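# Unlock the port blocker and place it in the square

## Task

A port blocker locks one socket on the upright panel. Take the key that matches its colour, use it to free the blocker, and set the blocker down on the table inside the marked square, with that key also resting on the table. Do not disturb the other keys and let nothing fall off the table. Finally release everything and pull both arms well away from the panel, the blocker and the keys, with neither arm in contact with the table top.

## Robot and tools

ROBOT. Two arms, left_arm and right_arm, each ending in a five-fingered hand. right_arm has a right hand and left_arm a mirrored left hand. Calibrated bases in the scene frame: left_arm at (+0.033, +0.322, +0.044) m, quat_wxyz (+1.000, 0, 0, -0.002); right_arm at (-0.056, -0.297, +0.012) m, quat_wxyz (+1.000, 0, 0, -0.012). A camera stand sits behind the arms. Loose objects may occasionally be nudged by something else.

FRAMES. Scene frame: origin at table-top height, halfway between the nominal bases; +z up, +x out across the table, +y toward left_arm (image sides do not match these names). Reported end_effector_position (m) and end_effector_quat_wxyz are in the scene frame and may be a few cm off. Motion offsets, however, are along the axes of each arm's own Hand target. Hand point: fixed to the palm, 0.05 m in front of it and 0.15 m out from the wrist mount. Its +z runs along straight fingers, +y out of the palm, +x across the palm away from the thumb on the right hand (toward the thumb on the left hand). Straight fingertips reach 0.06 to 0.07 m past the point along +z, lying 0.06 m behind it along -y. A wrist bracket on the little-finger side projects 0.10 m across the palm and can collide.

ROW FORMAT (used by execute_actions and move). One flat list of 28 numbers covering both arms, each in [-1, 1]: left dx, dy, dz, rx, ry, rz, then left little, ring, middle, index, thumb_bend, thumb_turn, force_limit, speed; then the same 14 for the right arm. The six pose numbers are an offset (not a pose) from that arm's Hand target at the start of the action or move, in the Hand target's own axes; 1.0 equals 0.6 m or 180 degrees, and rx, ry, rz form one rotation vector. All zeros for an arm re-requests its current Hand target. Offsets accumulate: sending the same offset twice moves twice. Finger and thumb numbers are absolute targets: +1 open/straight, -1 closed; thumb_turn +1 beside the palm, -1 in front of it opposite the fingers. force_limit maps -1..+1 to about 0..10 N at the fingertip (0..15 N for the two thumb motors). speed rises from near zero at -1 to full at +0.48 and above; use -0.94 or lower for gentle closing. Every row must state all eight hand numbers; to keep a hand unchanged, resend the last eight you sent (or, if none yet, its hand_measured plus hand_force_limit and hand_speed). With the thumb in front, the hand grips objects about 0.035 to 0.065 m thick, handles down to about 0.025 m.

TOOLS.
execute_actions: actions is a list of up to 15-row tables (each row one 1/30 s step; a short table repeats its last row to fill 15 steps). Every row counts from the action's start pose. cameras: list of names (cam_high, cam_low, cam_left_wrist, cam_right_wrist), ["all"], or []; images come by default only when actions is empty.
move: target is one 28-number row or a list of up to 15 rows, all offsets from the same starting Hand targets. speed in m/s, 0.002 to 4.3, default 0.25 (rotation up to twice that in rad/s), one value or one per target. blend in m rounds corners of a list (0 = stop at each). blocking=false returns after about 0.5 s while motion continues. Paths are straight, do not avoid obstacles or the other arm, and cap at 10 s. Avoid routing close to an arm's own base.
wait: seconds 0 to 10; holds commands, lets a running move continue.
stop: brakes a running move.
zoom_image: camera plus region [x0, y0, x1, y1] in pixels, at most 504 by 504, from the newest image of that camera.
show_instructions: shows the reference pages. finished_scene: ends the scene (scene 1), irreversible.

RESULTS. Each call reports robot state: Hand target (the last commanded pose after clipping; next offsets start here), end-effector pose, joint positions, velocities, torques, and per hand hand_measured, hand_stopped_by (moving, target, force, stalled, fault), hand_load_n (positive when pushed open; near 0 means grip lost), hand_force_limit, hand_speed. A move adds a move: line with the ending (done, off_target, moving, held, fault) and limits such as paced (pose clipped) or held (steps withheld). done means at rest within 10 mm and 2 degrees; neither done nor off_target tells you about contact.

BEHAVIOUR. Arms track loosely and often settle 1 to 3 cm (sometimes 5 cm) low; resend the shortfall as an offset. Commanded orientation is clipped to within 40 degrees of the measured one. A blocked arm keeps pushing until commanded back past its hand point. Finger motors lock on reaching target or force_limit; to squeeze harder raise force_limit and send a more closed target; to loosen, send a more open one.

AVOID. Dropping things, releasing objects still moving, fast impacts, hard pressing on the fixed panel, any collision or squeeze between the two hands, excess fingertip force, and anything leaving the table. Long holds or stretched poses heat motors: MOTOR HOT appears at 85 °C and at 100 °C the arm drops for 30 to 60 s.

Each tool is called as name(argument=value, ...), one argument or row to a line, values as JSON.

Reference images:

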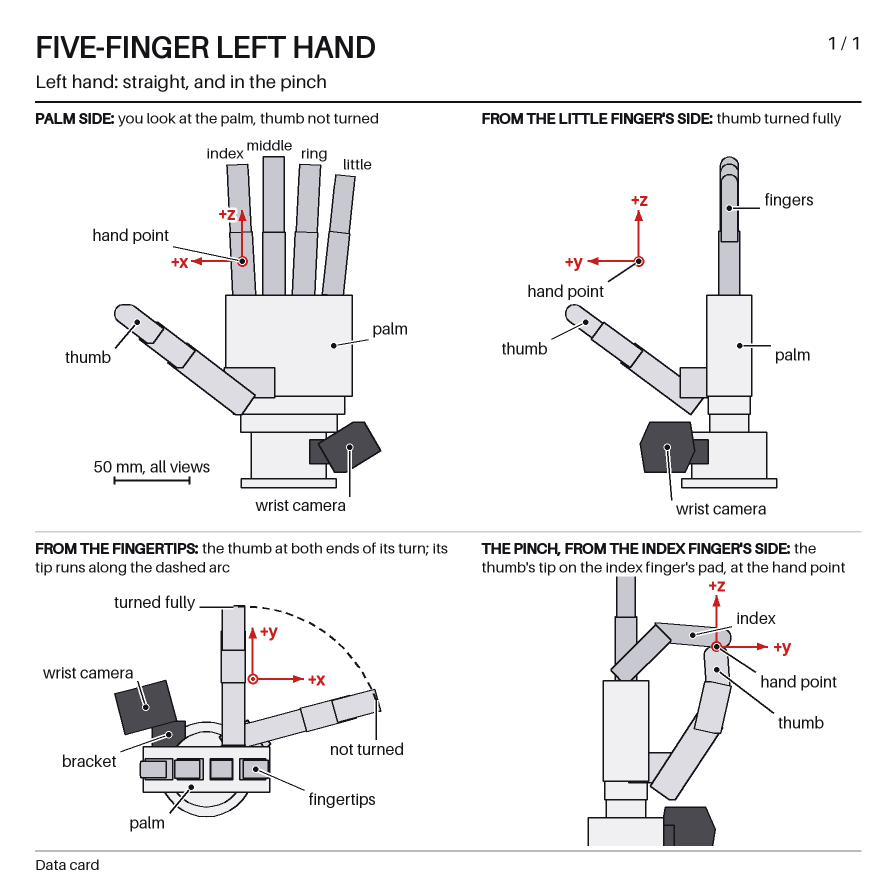

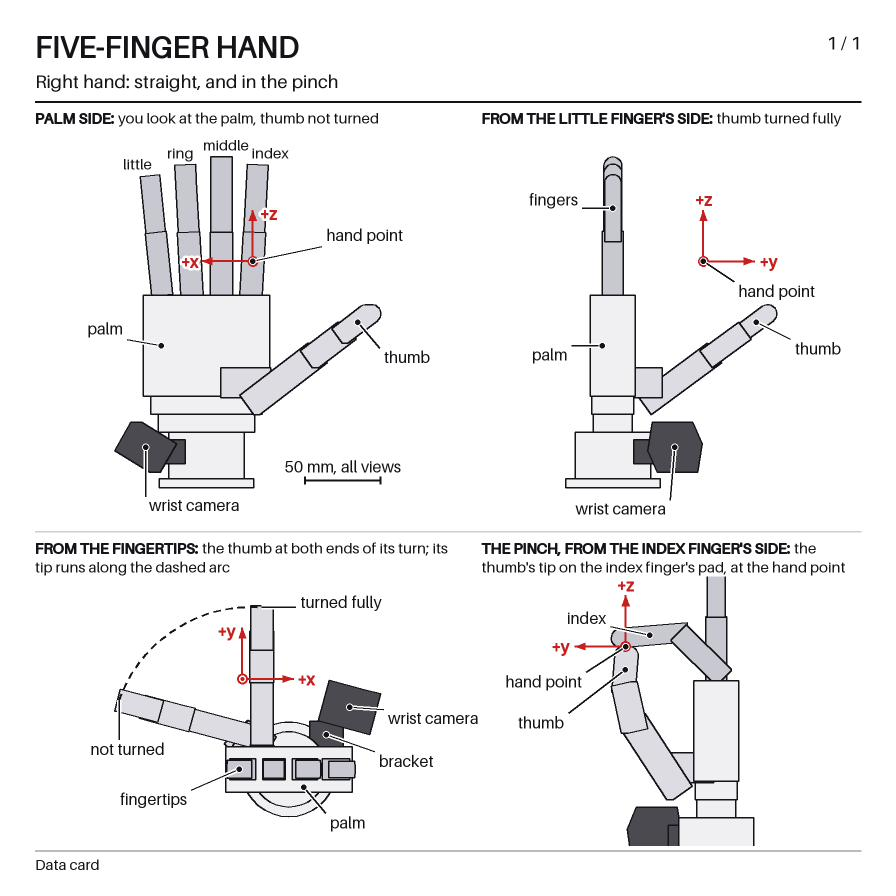

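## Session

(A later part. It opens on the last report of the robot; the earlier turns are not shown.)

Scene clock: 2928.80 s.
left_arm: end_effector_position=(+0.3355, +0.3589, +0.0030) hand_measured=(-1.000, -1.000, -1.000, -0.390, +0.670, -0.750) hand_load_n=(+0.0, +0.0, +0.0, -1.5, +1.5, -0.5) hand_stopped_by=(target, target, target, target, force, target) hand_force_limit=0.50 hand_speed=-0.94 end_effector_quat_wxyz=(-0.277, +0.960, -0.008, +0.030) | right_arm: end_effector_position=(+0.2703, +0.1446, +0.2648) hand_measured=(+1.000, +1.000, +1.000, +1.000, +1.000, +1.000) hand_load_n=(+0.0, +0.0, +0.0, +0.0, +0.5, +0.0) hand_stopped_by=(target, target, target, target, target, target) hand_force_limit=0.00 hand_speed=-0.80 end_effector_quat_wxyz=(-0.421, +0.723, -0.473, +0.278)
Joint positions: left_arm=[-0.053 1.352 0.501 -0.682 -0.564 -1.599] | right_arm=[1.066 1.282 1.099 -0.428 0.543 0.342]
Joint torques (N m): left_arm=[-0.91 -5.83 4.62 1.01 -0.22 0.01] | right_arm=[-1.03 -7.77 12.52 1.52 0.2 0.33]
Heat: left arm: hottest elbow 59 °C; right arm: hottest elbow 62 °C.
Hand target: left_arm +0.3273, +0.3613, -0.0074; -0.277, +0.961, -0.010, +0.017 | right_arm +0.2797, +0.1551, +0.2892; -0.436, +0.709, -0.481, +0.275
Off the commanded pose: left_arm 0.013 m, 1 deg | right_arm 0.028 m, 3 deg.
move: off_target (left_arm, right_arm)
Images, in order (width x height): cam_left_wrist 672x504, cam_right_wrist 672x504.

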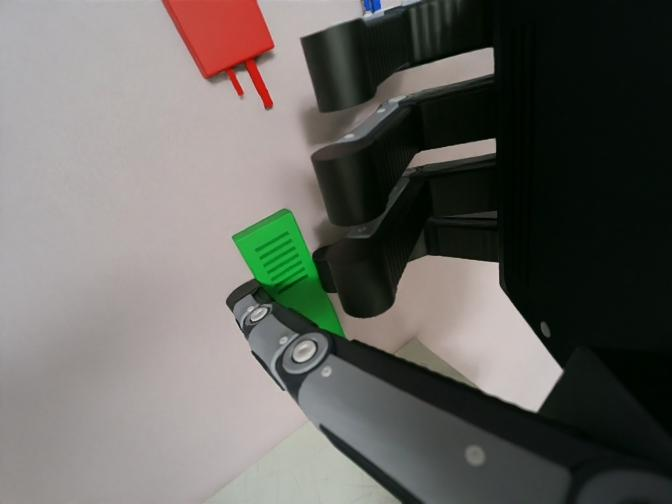

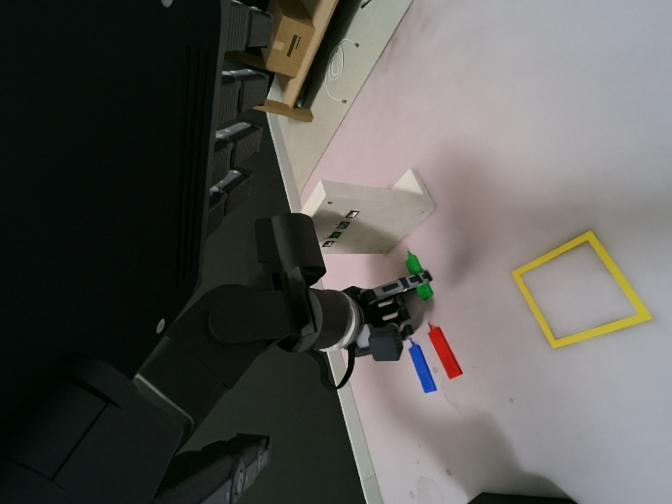

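move(
  target=[0,-0.0027,-0.0042,0,0,0,-1,-1,-1,-0.39,0.95,-0.75,0.5,-0.8,0,0,0,0,0,0,1,1,1,1,1,1,0,-0.8],
  speed=0.02,
  cameras=["cam_right_wrist","cam_left_wrist"],
)

zoom_image(
  camera="cam_right_wrist",
  region=[370, 250, 450, 330],
)

zoom_image(
  camera="cam_left_wrist",
  region=[220, 180, 380, 350],
)

Scene clock: 2943.17 s.
left_arm: end_effector_position=(+0.3339, +0.3590, +0.0019) hand_measured=(-1.000, -1.000, -1.000, -0.390, +0.950, -0.750) hand_load_n=(+0.0, +0.5, +0.5, +0.0, +0.0, +0.0) hand_stopped_by=(target, target, target, target, target, target) hand_force_limit=0.50 hand_speed=-0.80 end_effector_quat_wxyz=(-0.278, +0.960, -0.009, +0.028) | right_arm: end_effector_position=(+0.2703, +0.1446, +0.2648) hand_measured=(+1.000, +1.000, +1.000, +1.000, +1.000, +1.000) hand_load_n=(+0.0, +0.0, -0.5, +0.0, +0.0, +0.0) hand_stopped_by=(target, target, target, target, target, target) hand_force_limit=0.00 hand_speed=-0.80 end_effector_quat_wxyz=(-0.421, +0.723, -0.473, +0.278)
Joint positions: left_arm=[-0.053 1.353 0.498 -0.682 -0.564 -1.599] | right_arm=[1.066 1.282 1.099 -0.428 0.543 0.342]
Joint torques (N m): left_arm=[-0.91 -6.48 5.04 0.58 -0.21 0.01] | right_arm=[-1.08 -7.82 12.52 1.55 0.21 0.33]
Heat: left arm: hottest elbow 57 °C; right arm: hottest elbow 63 °C.
Hand target: left_arm +0.3272, +0.3613, -0.0044; -0.277, +0.961, -0.010, +0.017 | right_arm +0.2797, +0.1551, +0.2892; -0.436, +0.709, -0.481, +0.275
Off the commanded pose: left_arm 0.009 m, 1 deg | right_arm 0.028 m, 3 deg.
move: off_target (right_arm)
Images, in order (width x height): cam_left_wrist 672x504, cam_right_wrist 672x504.

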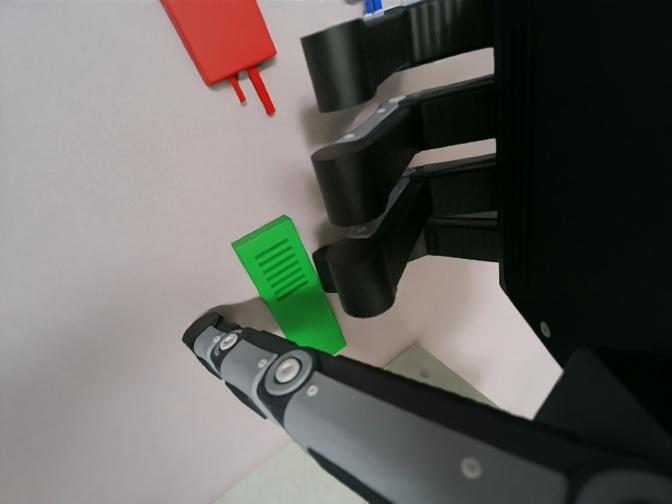

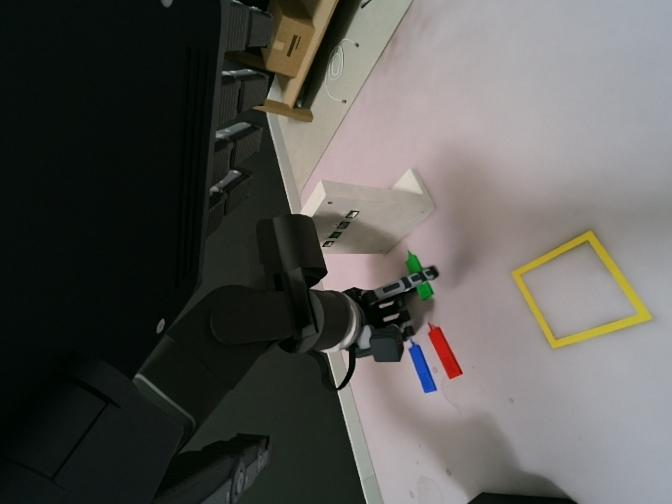

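Scaled by 6.300 from the camera's 672x504 image, which has a finer 960x720 frame.

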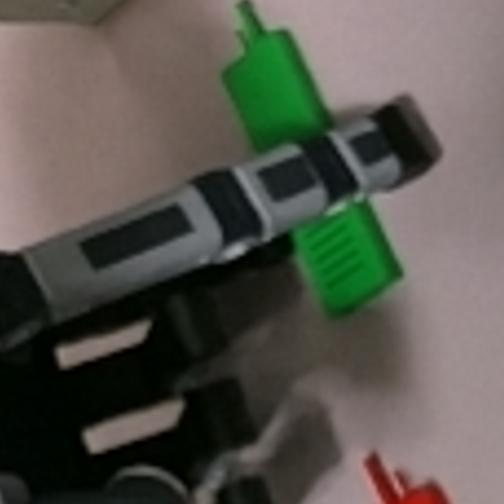

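Scaled by 2.965 from the camera's 672x504 image, which has a finer 960x720 frame.

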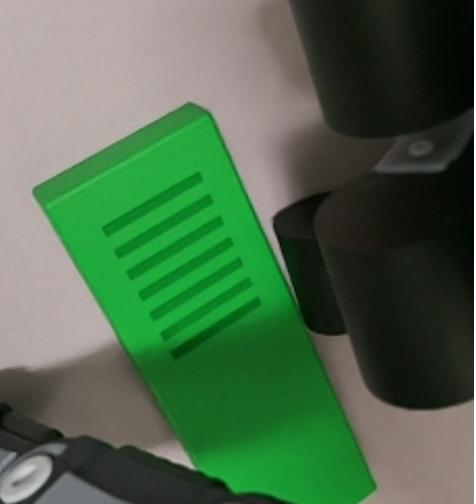

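move(
  target=[0,0,0,0,0,0,-1,-1,-1,-0.39,0.25,-0.75,0.55,-0.94,0,0,0,0,0,0,1,1,1,1,1,1,0,-0.8],
  speed=0.02,
  cameras=["cam_right_wrist","cam_left_wrist"],
)

zoom_image(
  camera="cam_left_wrist",
  region=[220, 180, 380, 350],
)

Scene clock: 3010.93 s.
left_arm: end_effector_position=(+0.3339, +0.3590, +0.0019) hand_measured=(-1.000, -1.000, -1.000, -0.390, +0.664, -0.750) hand_load_n=(+0.0, +0.0, +0.0, +5.0, +11.0, -1.5) hand_stopped_by=(target, target, target, target, force, target) hand_force_limit=0.55 hand_speed=-0.94 end_effector_quat_wxyz=(-0.278, +0.960, -0.009, +0.028) | right_arm: end_effector_position=(+0.2703, +0.1446, +0.2648) hand_measured=(+1.000, +1.000, +1.000, +1.000, +1.000, +1.000) hand_load_n=(+0.0, +0.0, +0.0, +0.0, +0.0, +0.0) hand_stopped_by=(target, target, target, target, target, target) hand_force_limit=0.00 hand_speed=-0.80 end_effector_quat_wxyz=(-0.421, +0.723, -0.473, +0.278)
Joint positions: left_arm=[-0.053 1.353 0.498 -0.682 -0.564 -1.599] | right_arm=[1.066 1.282 1.099 -0.428 0.543 0.342]
Joint torques (N m): left_arm=[-0.79 -6.53 5.04 0.58 -0.22 0.01] | right_arm=[-1.08 -7.82 12.51 1.55 0.21 0.33]
Heat: left arm: hottest elbow 51 °C; right arm: hottest elbow 64 °C.
Hand target: left_arm +0.3272, +0.3613, -0.0044; -0.277, +0.961, -0.010, +0.017 | right_arm +0.2797, +0.1551, +0.2892; -0.436, +0.709, -0.481, +0.275
Off the commanded pose: left_arm 0.009 m, 1 deg | right_arm 0.028 m, 3 deg.
move: off_target (right_arm)
Images, in order (width x height): cam_left_wrist 672x504, cam_right_wrist 672x504.

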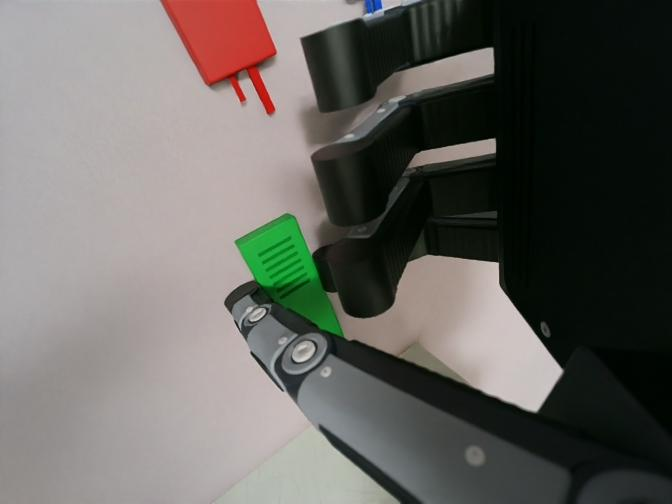

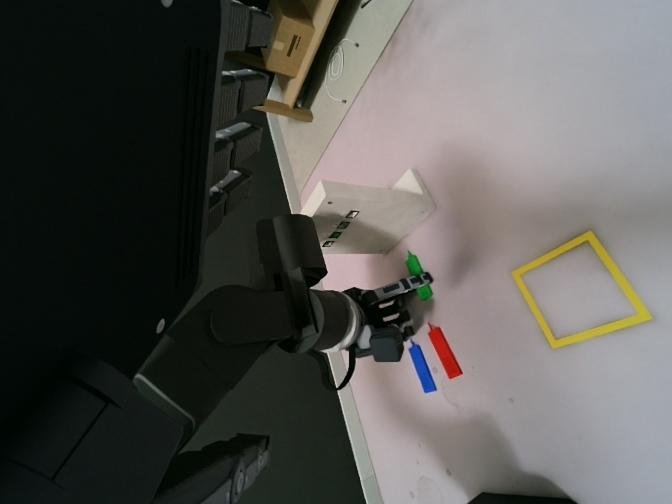

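Scaled by 2.965 from the camera's 672x504 image, which has a finer 960x720 frame.

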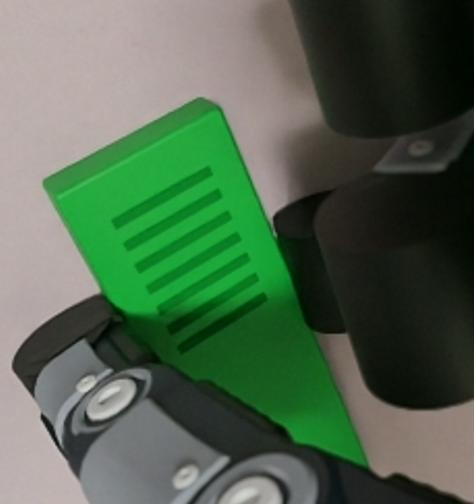

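move(
  target=[
    [0.0025,-0.0488,-0.0777,0,0,0,-1,-1,-1,-0.39,0.25,-0.75,0.55,-0.94,0,0,0,0,0,0,1,1,1,1,1,1,0,-0.8],
    [0.0027,-0.125,-0.1953,0.0007,0.016,-0.0101,-1,-1,-1,-0.39,0.25,-0.75,0.55,-0.94,0,0,0,0,0,0,1,1,1,1,1,1,0,-0.8],
    [0.0808,-0.125,-0.1923,0.0007,0.016,-0.0101,-1,-1,-1,-0.39,0.25,-0.75,0.55,-0.94,0,0,0,0,0,0,1,1,1,1,1,1,0,-0.8],
  ],
  speed=[0.05,0.08,0.04],
  cameras=["cam_right_wrist","cam_left_wrist"],
)

zoom_image(
  camera="cam_left_wrist",
  region=[220, 180, 380, 350],
)

zoom_image(
  camera="cam_right_wrist",
  region=[320, 200, 380, 300],
)

zoom_image(
  camera="cam_right_wrist",
  region=[325, 220, 355, 250],
)

Scene clock: 3037.93 s.
left_arm: end_effector_position=(+0.3513, +0.3599, +0.1217) hand_measured=(-1.000, -1.000, -1.000, -0.390, +0.660, -0.750) hand_load_n=(+0.0, +0.0, +0.0, +0.0, +0.0, +0.0) hand_stopped_by=(target, target, target, target, force, target) hand_force_limit=0.55 hand_speed=-0.94 end_effector_quat_wxyz=(-0.277, +0.960, -0.006, +0.030) | right_arm: end_effector_position=(+0.2703, +0.1446, +0.2648) hand_measured=(+1.000, +1.000, +1.000, +1.000, +1.000, +1.000) hand_load_n=(+0.0, +0.0, +0.0, +0.0, +0.0, +0.0) hand_stopped_by=(target, target, target, target, target, target) hand_force_limit=0.00 hand_speed=-0.80 end_effector_quat_wxyz=(-0.421, +0.723, -0.473, +0.278)
Joint positions: left_arm=[-0.046 1.138 0.716 -1.108 -0.564 -1.597] | right_arm=[1.066 1.282 1.099 -0.428 0.543 0.342]
Joint torques (N m): left_arm=[-0.62 -5.48 11.32 0.94 -0.34 0.08] | right_arm=[-1.08 -7.77 12.52 1.55 0.21 0.33]
Heat: left arm: hottest elbow 52 °C; right arm: hottest elbow 65 °C.
Hand target: left_arm +0.3720, +0.3620, +0.1345; -0.277, +0.960, -0.002, +0.046 | right_arm +0.2797, +0.1551, +0.2892; -0.436, +0.709, -0.481, +0.275
Off the commanded pose: left_arm 0.024 m, 2 deg | right_arm 0.028 m, 3 deg.
move: off_target (left_arm, right_arm)
Images, in order (width x height): cam_left_wrist 672x504, cam_right_wrist 672x504.

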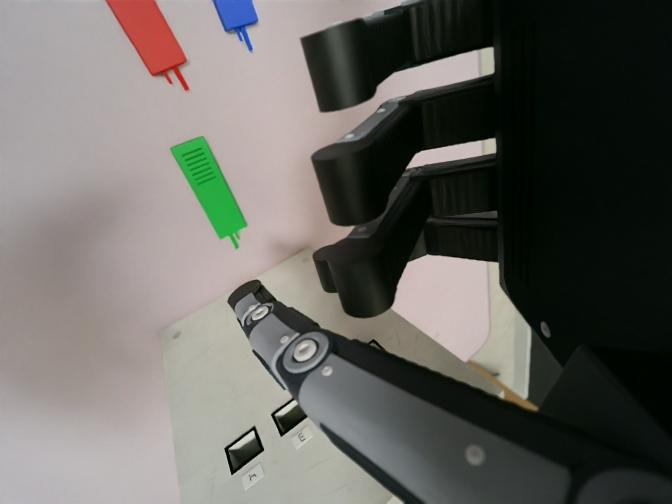

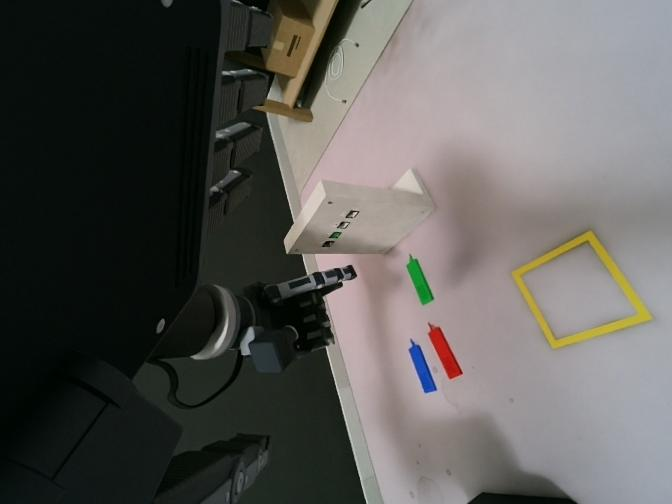

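Scaled by 2.965 from the camera's 672x504 image, which has a finer 960x720 frame.

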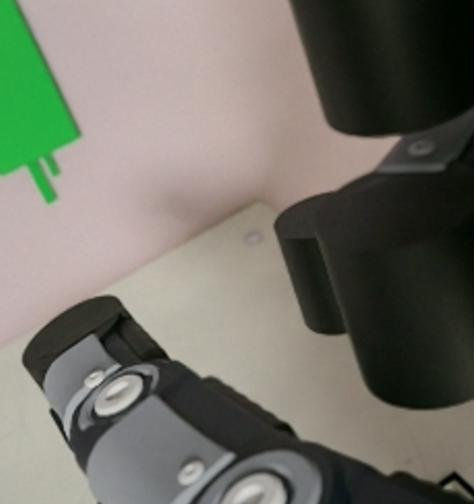

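Scaled by 5.040 from the camera's 672x504 image, which has a finer 960x720 frame.

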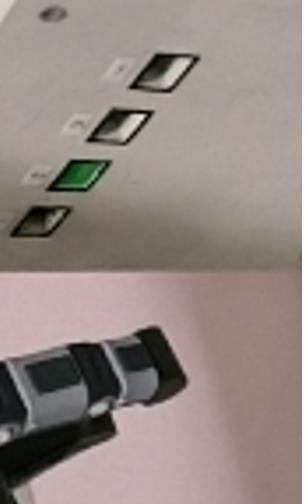

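Scaled by 16.800 from the camera's 672x504 image, which has a finer 960x720 frame.

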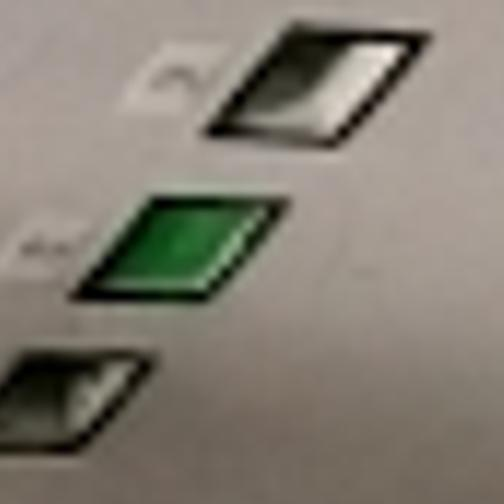

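move(
  target=[
    [-0.0486,0.0137,0.03485,-0.0005,-0.0141,0.0089,-1,-1,-1,-0.39,0.95,-0.75,0.2,-0.5,0,0,0,0,0,0,1,1,1,1,1,1,0,-0.8],
    [-0.07195,0.0811,0.1483,-0.0005,-0.0141,0.0089,-1,-1,-1,-0.39,0.95,-0.75,0.2,-0.5,0,0,0,0,0,0,1,1,1,1,1,1,0,-0.8],
  ],
  speed=[0.08,0.07],
  cameras=["cam_right_wrist","cam_left_wrist"],
)

Scene clock: 3070.47 s.
left_arm: end_effector_position=(+0.3434, +0.3671, +0.0382) hand_measured=(-1.000, -1.000, -1.000, -0.390, +0.950, -0.750) hand_load_n=(+0.5, +0.0, +0.0, +0.0, +0.0, +0.0) hand_stopped_by=(target, target, target, target, target, target) hand_force_limit=0.20 hand_speed=-0.50 end_effector_quat_wxyz=(-0.278, +0.960, -0.005, +0.031) | right_arm: end_effector_position=(+0.2703, +0.1446, +0.2648) hand_measured=(+1.000, +1.000, +1.000, +1.000, +1.000, +1.000) hand_load_n=(+0.0, +0.0, +0.0, +0.0, +0.0, +0.0) hand_stopped_by=(target, target, target, target, target, target) hand_force_limit=0.00 hand_speed=-0.80 end_effector_quat_wxyz=(-0.421, +0.723, -0.473, +0.278)
Joint positions: left_arm=[-0.022 1.269 0.557 -0.8 -0.564 -1.569] | right_arm=[1.066 1.282 1.099 -0.428 0.543 0.342]
Joint torques (N m): left_arm=[-0.73 -5.95 5.78 0.98 -0.21 0.05] | right_arm=[-1.08 -7.82 12.51 1.55 0.21 0.33]
Heat: left arm: hottest elbow 62 °C; right arm: hottest elbow 65 °C.
Hand target: left_arm +0.3379, +0.3695, +0.0298; -0.277, +0.961, -0.009, +0.020 | right_arm +0.2797, +0.1551, +0.2892; -0.436, +0.709, -0.481, +0.275
Off the commanded pose: left_arm 0.010 m, 1 deg | right_arm 0.028 m, 3 deg.
move: off_target (right_arm)
Images, in order (width x height): cam_left_wrist 672x504, cam_right_wrist 672x504.

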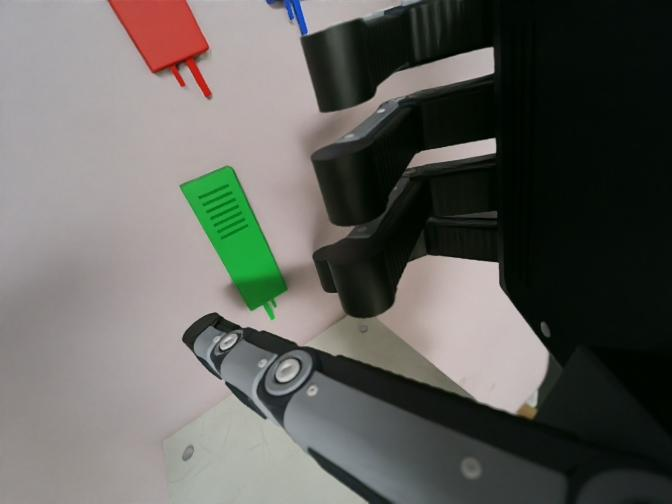

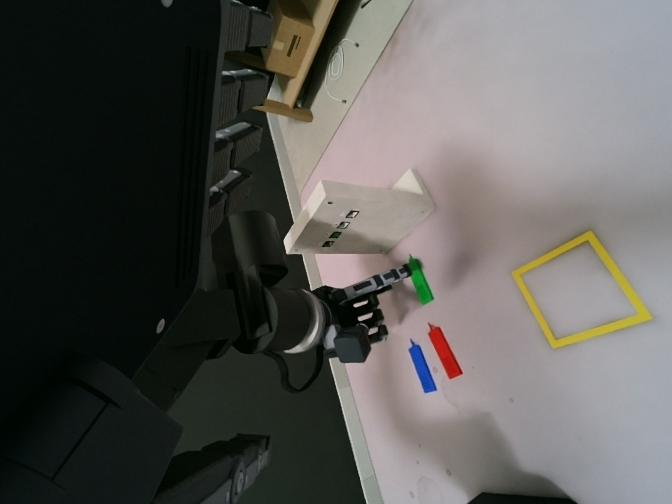

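move(
  target=[-0.0125,0.0368,0.047,0,0,0,-1,-1,-1,-0.39,0.95,-0.75,0.2,-0.5,0,0,0,0,0,0,1,1,1,1,1,1,0,-0.8],
  speed=0.03,
  cameras=["cam_right_wrist","cam_left_wrist"],
)

zoom_image(
  camera="cam_left_wrist",
  region=[200, 180, 360, 350],
)

Scene clock: 3094.53 s.
left_arm: end_effector_position=(+0.3367, +0.3673, +0.0017) hand_measured=(-1.000, -1.000, -1.000, -0.390, +0.950, -0.750) hand_load_n=(+0.0, +0.0, +0.0, +0.0, +0.0, +0.0) hand_stopped_by=(target, target, target, target, target, target) hand_force_limit=0.20 hand_speed=-0.50 end_effector_quat_wxyz=(-0.278, +0.960, -0.007, +0.027) | right_arm: end_effector_position=(+0.2703, +0.1446, +0.2648) hand_measured=(+1.000, +1.000, +1.000, +1.000, +1.000, +1.000) hand_load_n=(+0.0, +0.0, +0.0, +0.0, +0.0, +0.0) hand_stopped_by=(target, target, target, target, target, target) hand_force_limit=0.00 hand_speed=-0.80 end_effector_quat_wxyz=(-0.421, +0.723, -0.473, +0.278)
Joint positions: left_arm=[-0.022 1.358 0.502 -0.664 -0.564 -1.568] | right_arm=[1.066 1.282 1.099 -0.428 0.543 0.342]
Joint torques (N m): left_arm=[-1.73 -6.24 4.93 0.99 -0.24 -0.07] | right_arm=[-1.14 -7.82 12.51 1.54 0.21 0.33]
Heat: left arm: hottest elbow 56 °C; right arm: hottest elbow 66 °C.
Hand target: left_arm +0.3315, +0.3660, -0.0060; -0.277, +0.961, -0.009, +0.020 | right_arm +0.2797, +0.1551, +0.2892; -0.436, +0.709, -0.481, +0.275
Off the commanded pose: left_arm 0.009 m, 1 deg | right_arm 0.028 m, 3 deg.
move: off_target (right_arm)
Images, in order (width x height): cam_left_wrist 672x504, cam_right_wrist 672x504.

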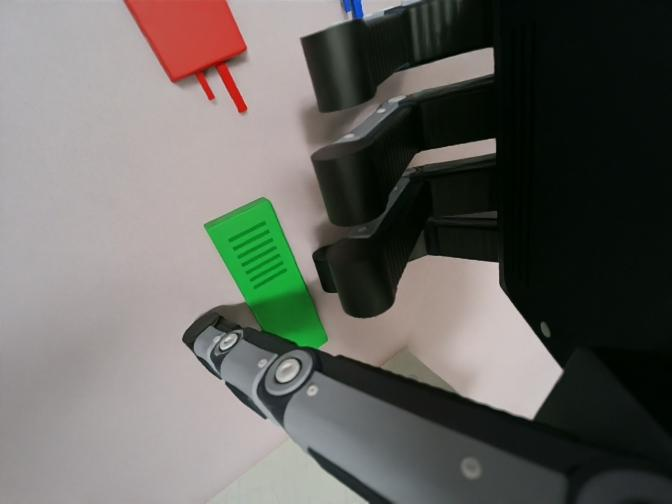

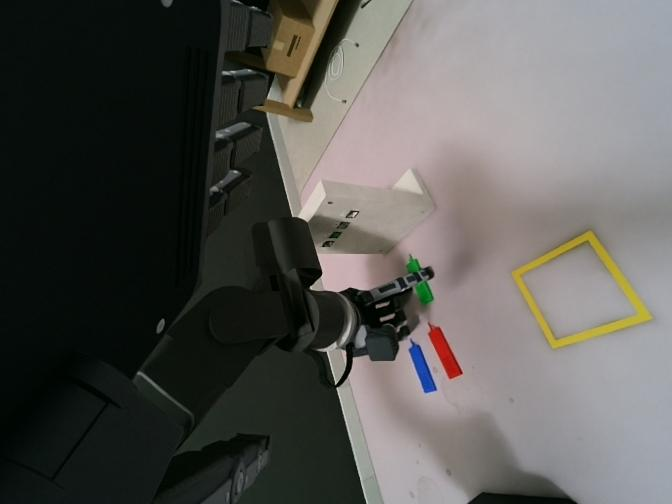

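Scaled by 2.965 from the camera's 672x504 image, which has a finer 960x720 frame.

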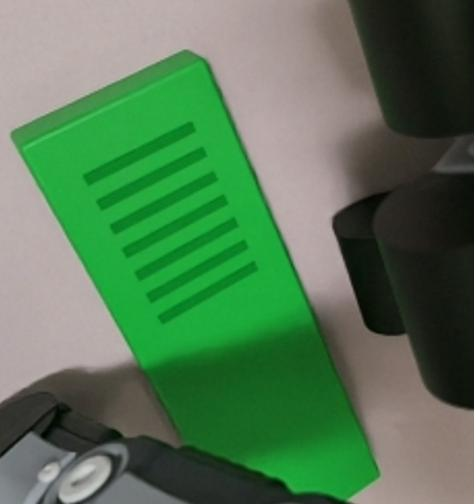

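move(
  target=[0.0002,0.0117,-0.0004,0,0,0,-1,-1,-1,-0.39,0.95,-0.75,0.2,-0.5,0,0,0,0,0,0,1,1,1,1,1,1,0,-0.8],
  speed=0.03,
  cameras=["cam_left_wrist"],
)

zoom_image(
  camera="cam_left_wrist",
  region=[200, 180, 360, 350],
)

Scene clock: 3104.33 s.
left_arm: end_effector_position=(+0.3369, +0.3648, +0.0000) hand_measured=(-1.000, -1.000, -1.000, -0.390, +0.950, -0.750) hand_load_n=(+0.0, +0.0, +0.0, -2.5, +0.0, +0.0) hand_stopped_by=(target, target, target, target, target, target) hand_force_limit=0.20 hand_speed=-0.50 end_effector_quat_wxyz=(-0.279, +0.960, -0.006, +0.027) | right_arm: end_effector_position=(+0.2703, +0.1446, +0.2648) hand_measured=(+1.000, +1.000, +1.000, +1.000, +1.000, +1.000) hand_load_n=(+0.0, +0.0, +0.0, +0.0, +0.0, +0.0) hand_stopped_by=(target, target, target, target, target, target) hand_force_limit=0.00 hand_speed=-0.80 end_effector_quat_wxyz=(-0.421, +0.723, -0.473, +0.278)
Joint positions: left_arm=[-0.034 1.366 0.502 -0.664 -0.568 -1.584] | right_arm=[1.066 1.282 1.099 -0.428 0.543 0.342]
Joint torques (N m): left_arm=[-2.43 -5.89 4.83 0.9 -0.14 -0.14] | right_arm=[-1.08 -7.77 12.52 1.55 0.21 0.33]
Heat: left arm: hottest elbow 54 °C; right arm: hottest elbow 66 °C.
Hand target: left_arm +0.3317, +0.3600, -0.0096; -0.277, +0.961, -0.009, +0.020 | right_arm +0.2797, +0.1551, +0.2892; -0.436, +0.709, -0.481, +0.275
Off the commanded pose: left_arm 0.012 m, 1 deg | right_arm 0.028 m, 3 deg.
move: off_target (left_arm, right_arm)
Images, in order (width x height): cam_left_wrist 672x504.

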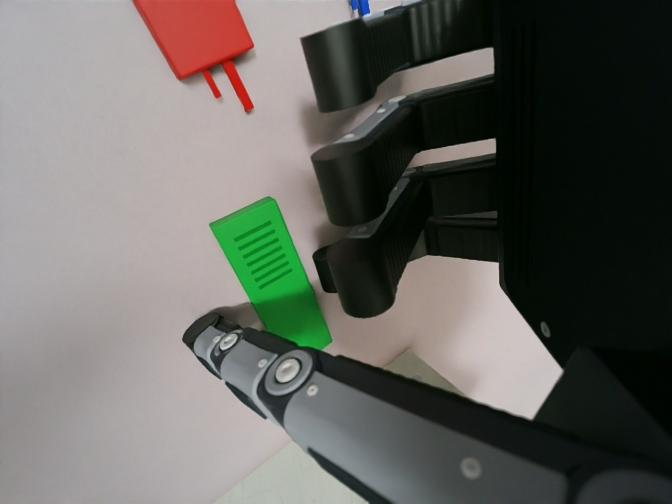

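Scaled by 2.965 from the camera's 672x504 image, which has a finer 960x720 frame.

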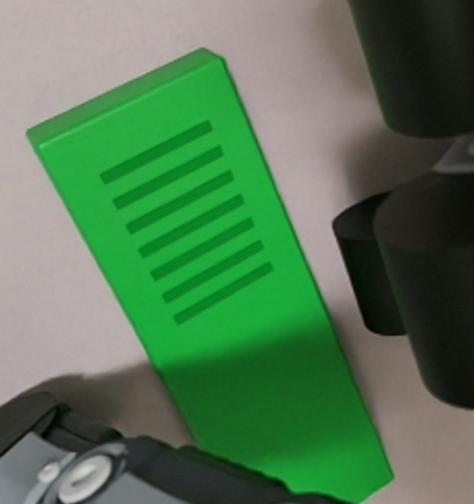

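move(
  target=[0,0,0,0,0,0,-1,-1,-1,-0.39,0.25,-0.75,0.4,-0.94,0,0,0,0,0,0,1,1,1,1,1,1,0,-0.8],
  speed=0.02,
  cameras=["cam_right_wrist","cam_left_wrist"],
)

zoom_image(
  camera="cam_left_wrist",
  region=[200, 180, 360, 350],
)

Scene clock: 3114.70 s.
left_arm: end_effector_position=(+0.3375, +0.3587, -0.0003) hand_measured=(-1.000, -1.000, -1.000, -0.390, +0.688, -0.750) hand_load_n=(+0.0, +0.0, +0.0, +1.5, +10.0, -4.0) hand_stopped_by=(target, target, target, target, force, target) hand_force_limit=0.40 hand_speed=-0.94 end_effector_quat_wxyz=(-0.274, +0.961, -0.012, +0.030) | right_arm: end_effector_position=(+0.2703, +0.1446, +0.2648) hand_measured=(+1.000, +1.000, +1.000, +1.000, +1.000, +1.000) hand_load_n=(-0.5, +0.0, +0.0, +0.0, +0.0, +0.0) hand_stopped_by=(target, target, target, target, target, target) hand_force_limit=0.00 hand_speed=-0.80 end_effector_quat_wxyz=(-0.421, +0.723, -0.473, +0.278)
Joint positions: left_arm=[-0.047 1.366 0.502 -0.664 -0.558 -1.585] | right_arm=[1.066 1.282 1.099 -0.428 0.543 0.342]
Joint torques (N m): left_arm=[-1.55 -5.83 4.97 0.91 -0.51 -0.17] | right_arm=[-1.14 -7.77 12.52 1.55 0.2 0.33]
Heat: left arm: hottest elbow 53 °C; right arm: hottest elbow 66 °C.
Hand target: left_arm +0.3317, +0.3599, -0.0095; -0.277, +0.961, -0.009, +0.020 | right_arm +0.2797, +0.1551, +0.2892; -0.436, +0.709, -0.481, +0.275
Off the commanded pose: left_arm 0.011 m, 1 deg | right_arm 0.028 m, 3 deg.
move: off_target (left_arm, right_arm)
Images, in order (width x height): cam_left_wrist 672x504, cam_right_wrist 672x504.

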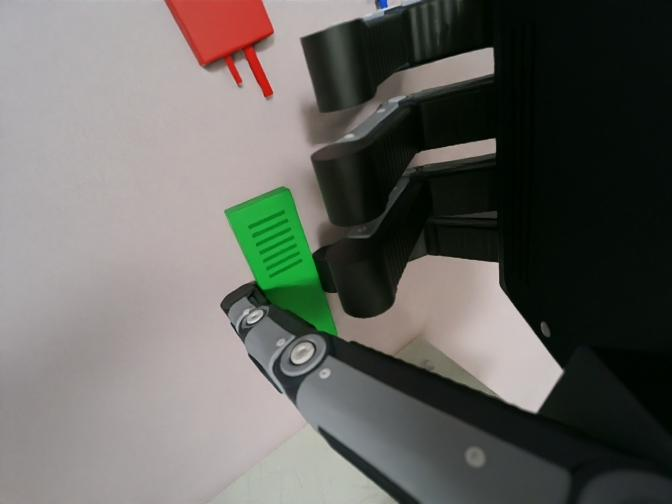

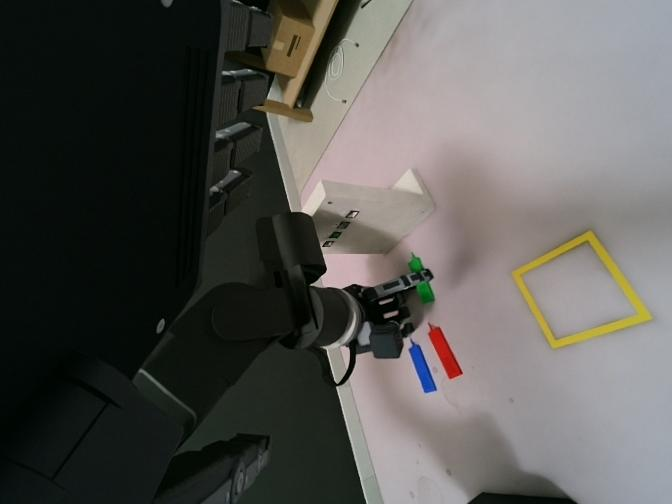

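Scaled by 2.965 from the camera's 672x504 image, which has a finer 960x720 frame.

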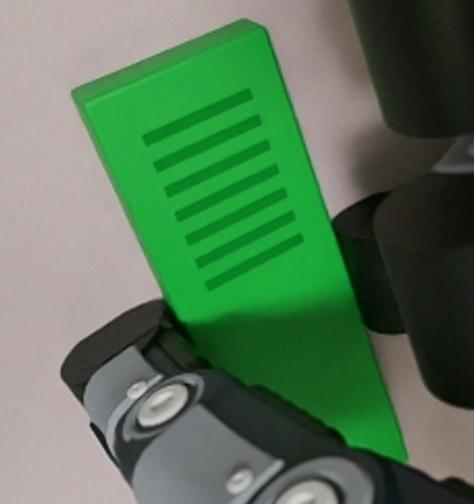

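move(
  target=[0,-0.0444,-0.0706,0,0,0,-1,-1,-1,-0.39,0.25,-0.75,0.4,-0.94,0,0,0,0,0,0,1,1,1,1,1,1,0,-0.8],
  speed=0.04,
  cameras=["cam_right_wrist","cam_left_wrist"],
)

zoom_image(
  camera="cam_left_wrist",
  region=[200, 180, 360, 350],
)

Scene clock: 3131.73 s.
left_arm: end_effector_position=(+0.3108, +0.3608, +0.0259) hand_measured=(-1.000, -1.000, -1.000, -0.390, +0.688, -0.750) hand_load_n=(+0.0, +0.0, +0.0, +3.5, +6.5, -0.5) hand_stopped_by=(target, target, target, target, force, target) hand_force_limit=0.40 hand_speed=-0.94 end_effector_quat_wxyz=(-0.277, +0.961, -0.018, +0.001) | right_arm: end_effector_position=(+0.2703, +0.1446, +0.2648) hand_measured=(+1.000, +1.000, +1.000, +1.000, +1.000, +1.000) hand_load_n=(-0.5, +0.0, +0.0, +0.0, +0.0, +0.0) hand_stopped_by=(target, target, target, target, target, target) hand_force_limit=0.00 hand_speed=-0.80 end_effector_quat_wxyz=(-0.421, +0.723, -0.473, +0.278)
Joint positions: left_arm=[-0.047 1.252 0.508 -0.845 -0.561 -1.59] | right_arm=[1.066 1.282 1.099 -0.428 0.543 0.342]
Joint torques (N m): left_arm=[-1.61 -7.36 9.24 -0.12 -0.37 -0.13] | right_arm=[-1.08 -7.77 12.51 1.55 0.2 0.33]
Heat: left arm: hottest elbow 52 °C; right arm: hottest elbow 66 °C.
Hand target: left_arm +0.3298, +0.3599, +0.0404; -0.277, +0.961, -0.009, +0.020 | right_arm +0.2797, +0.1551, +0.2892; -0.436, +0.709, -0.481, +0.275
Off the commanded pose: left_arm 0.024 m, 2 deg | right_arm 0.028 m, 3 deg.
move: off_target (left_arm, right_arm)
Images, in order (width x height): cam_left_wrist 672x504, cam_right_wrist 672x504.

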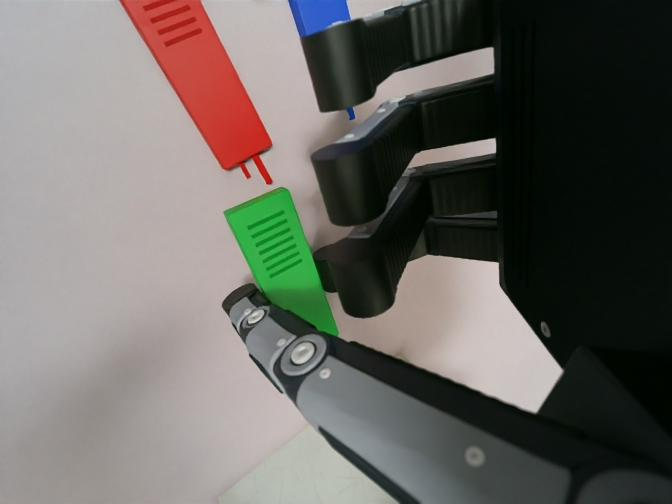

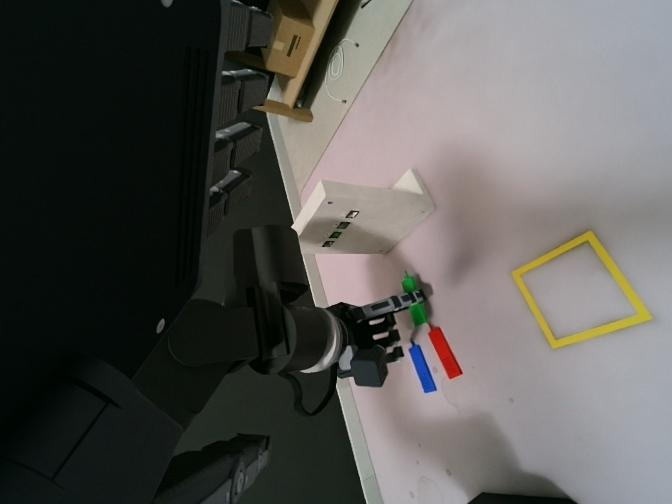

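Scaled by 2.965 from the camera's 672x504 image, which has a finer 960x720 frame.

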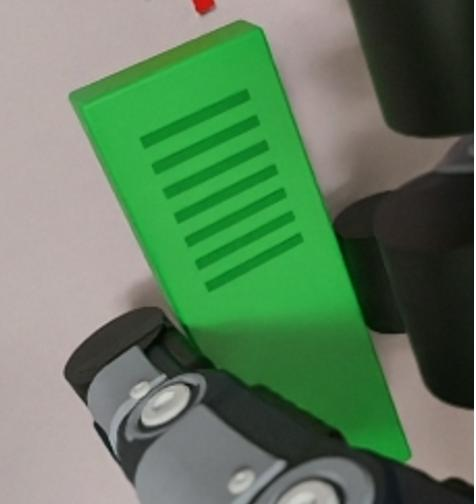

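move(
  target=[
    [0.0053,-0.0872,-0.1257,0.001,0.0071,-0.0222,-1,-1,-1,-0.39,0.25,-0.75,0.4,-0.94,0,0,0,0,0,0,1,1,1,1,1,1,0,-0.8],
    [0.0885,-0.0888,-0.1223,0.001,0.0071,-0.0222,-1,-1,-1,-0.39,0.25,-0.75,0.4,-0.94,0,0,0,0,0,0,1,1,1,1,1,1,0,-0.8],
  ],
  speed=[0.07,0.04],
  cameras=["cam_right_wrist","cam_left_wrist"],
)

zoom_image(
  camera="cam_right_wrist",
  region=[320, 200, 380, 300],
)

zoom_image(
  camera="cam_right_wrist",
  region=[325, 220, 355, 250],
)

zoom_image(
  camera="cam_left_wrist",
  region=[200, 180, 360, 350],
)

Scene clock: 3157.27 s.
left_arm: end_effector_position=(+0.3582, +0.3615, +0.1203) hand_measured=(-1.000, -1.000, -1.000, -0.390, +0.688, -0.750) hand_load_n=(+0.0, +0.0, +0.0, +3.5, +6.5, -0.5) hand_stopped_by=(target, target, target, target, force, target) hand_force_limit=0.40 hand_speed=-0.94 end_effector_quat_wxyz=(-0.278, +0.960, +0.009, +0.023) | right_arm: end_effector_position=(+0.2703, +0.1446, +0.2648) hand_measured=(+1.000, +1.000, +1.000, +1.000, +1.000, +1.000) hand_load_n=(+0.0, +0.0, +0.0, +0.0, +0.0, +0.0) hand_stopped_by=(target, target, target, target, target, target) hand_force_limit=0.00 hand_speed=-0.80 end_effector_quat_wxyz=(-0.421, +0.723, -0.473, +0.278)
Joint positions: left_arm=[-0.043 1.173 0.739 -1.119 -0.564 -1.632] | right_arm=[1.066 1.282 1.099 -0.428 0.543 0.342]
Joint torques (N m): left_arm=[-0.73 -5.89 11.22 0.87 -0.39 -0.1] | right_arm=[-1.08 -7.82 12.53 1.54 0.2 0.33]
Heat: left arm: hottest elbow 57 °C; right arm: hottest elbow 67 °C.
Hand target: left_arm +0.3800, +0.3645, +0.1327; -0.278, +0.960, +0.021, +0.041 | right_arm +0.2797, +0.1551, +0.2892; -0.436, +0.709, -0.481, +0.275
Off the commanded pose: left_arm 0.025 m, 2 deg | right_arm 0.028 m, 3 deg.
move: off_target (left_arm, right_arm)
Images, in order (width x height): cam_left_wrist 672x504, cam_right_wrist 672x504.

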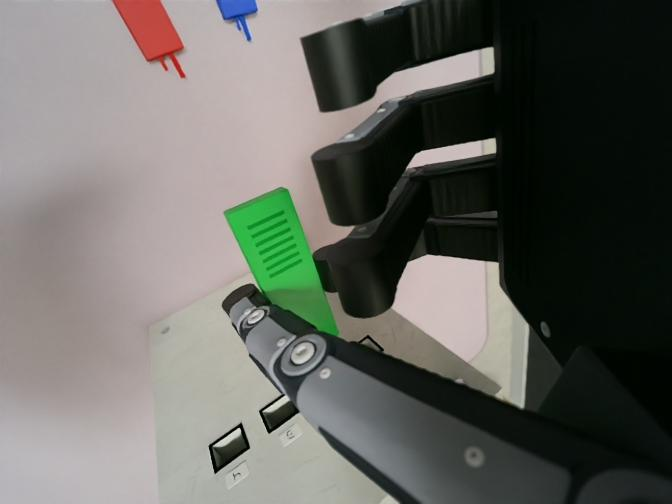

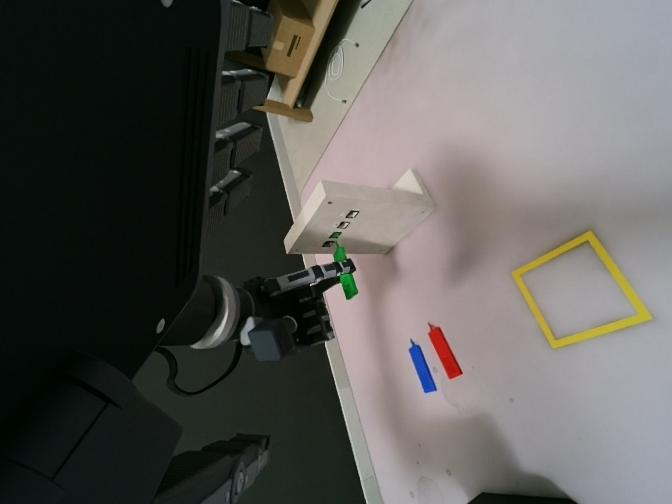

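Scaled by 5.040 from the camera's 672x504 image, which has a finer 960x720 frame.

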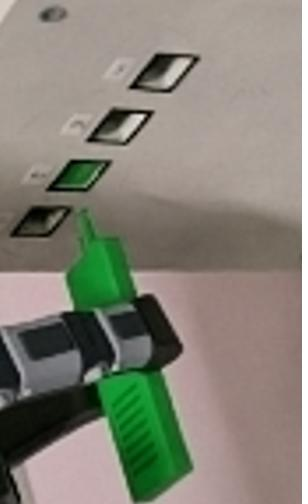

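Scaled by 16.800 from the camera's 672x504 image, which has a finer 960x720 frame.

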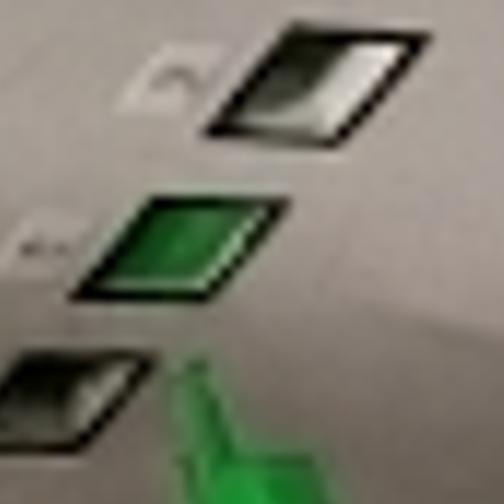

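Scaled by 2.965 from the camera's 672x504 image, which has a finer 960x720 frame.

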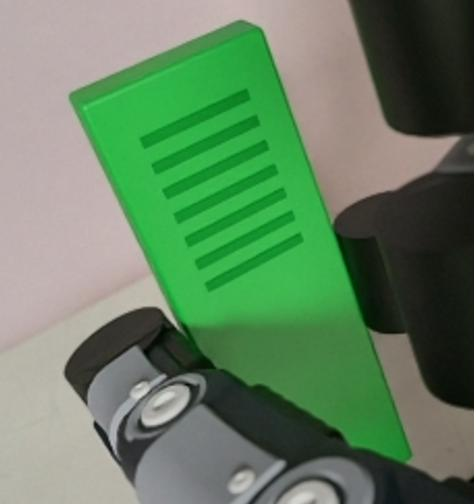

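zoom_image(
  camera="cam_right_wrist",
  region=[328, 236, 352, 260],
)

zoom_image(
  camera="cam_right_wrist",
  region=[336, 272, 364, 300],
)

Scaled by 21.000 from the camera's 672x504 image, which has a finer 960x720 frame.

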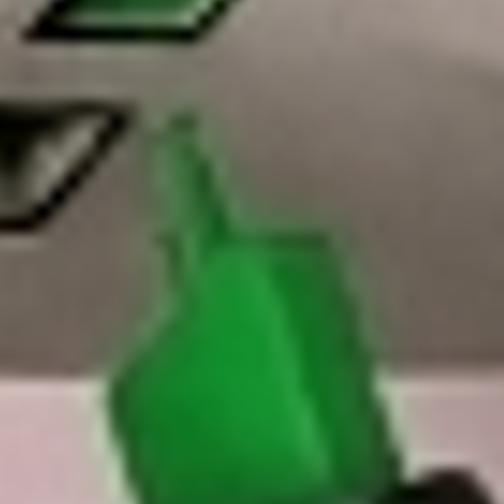

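Scaled by 18.000 from the camera's 672x504 image, which has a finer 960x720 frame.

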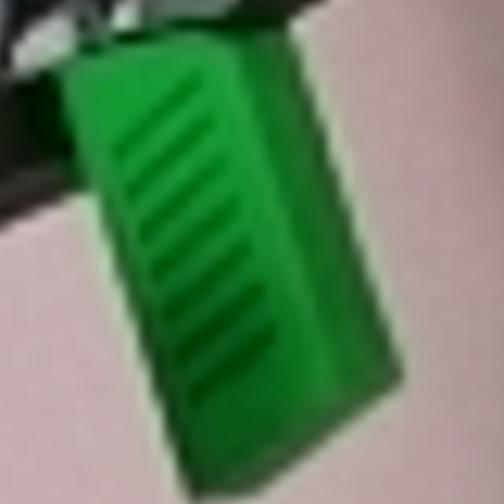

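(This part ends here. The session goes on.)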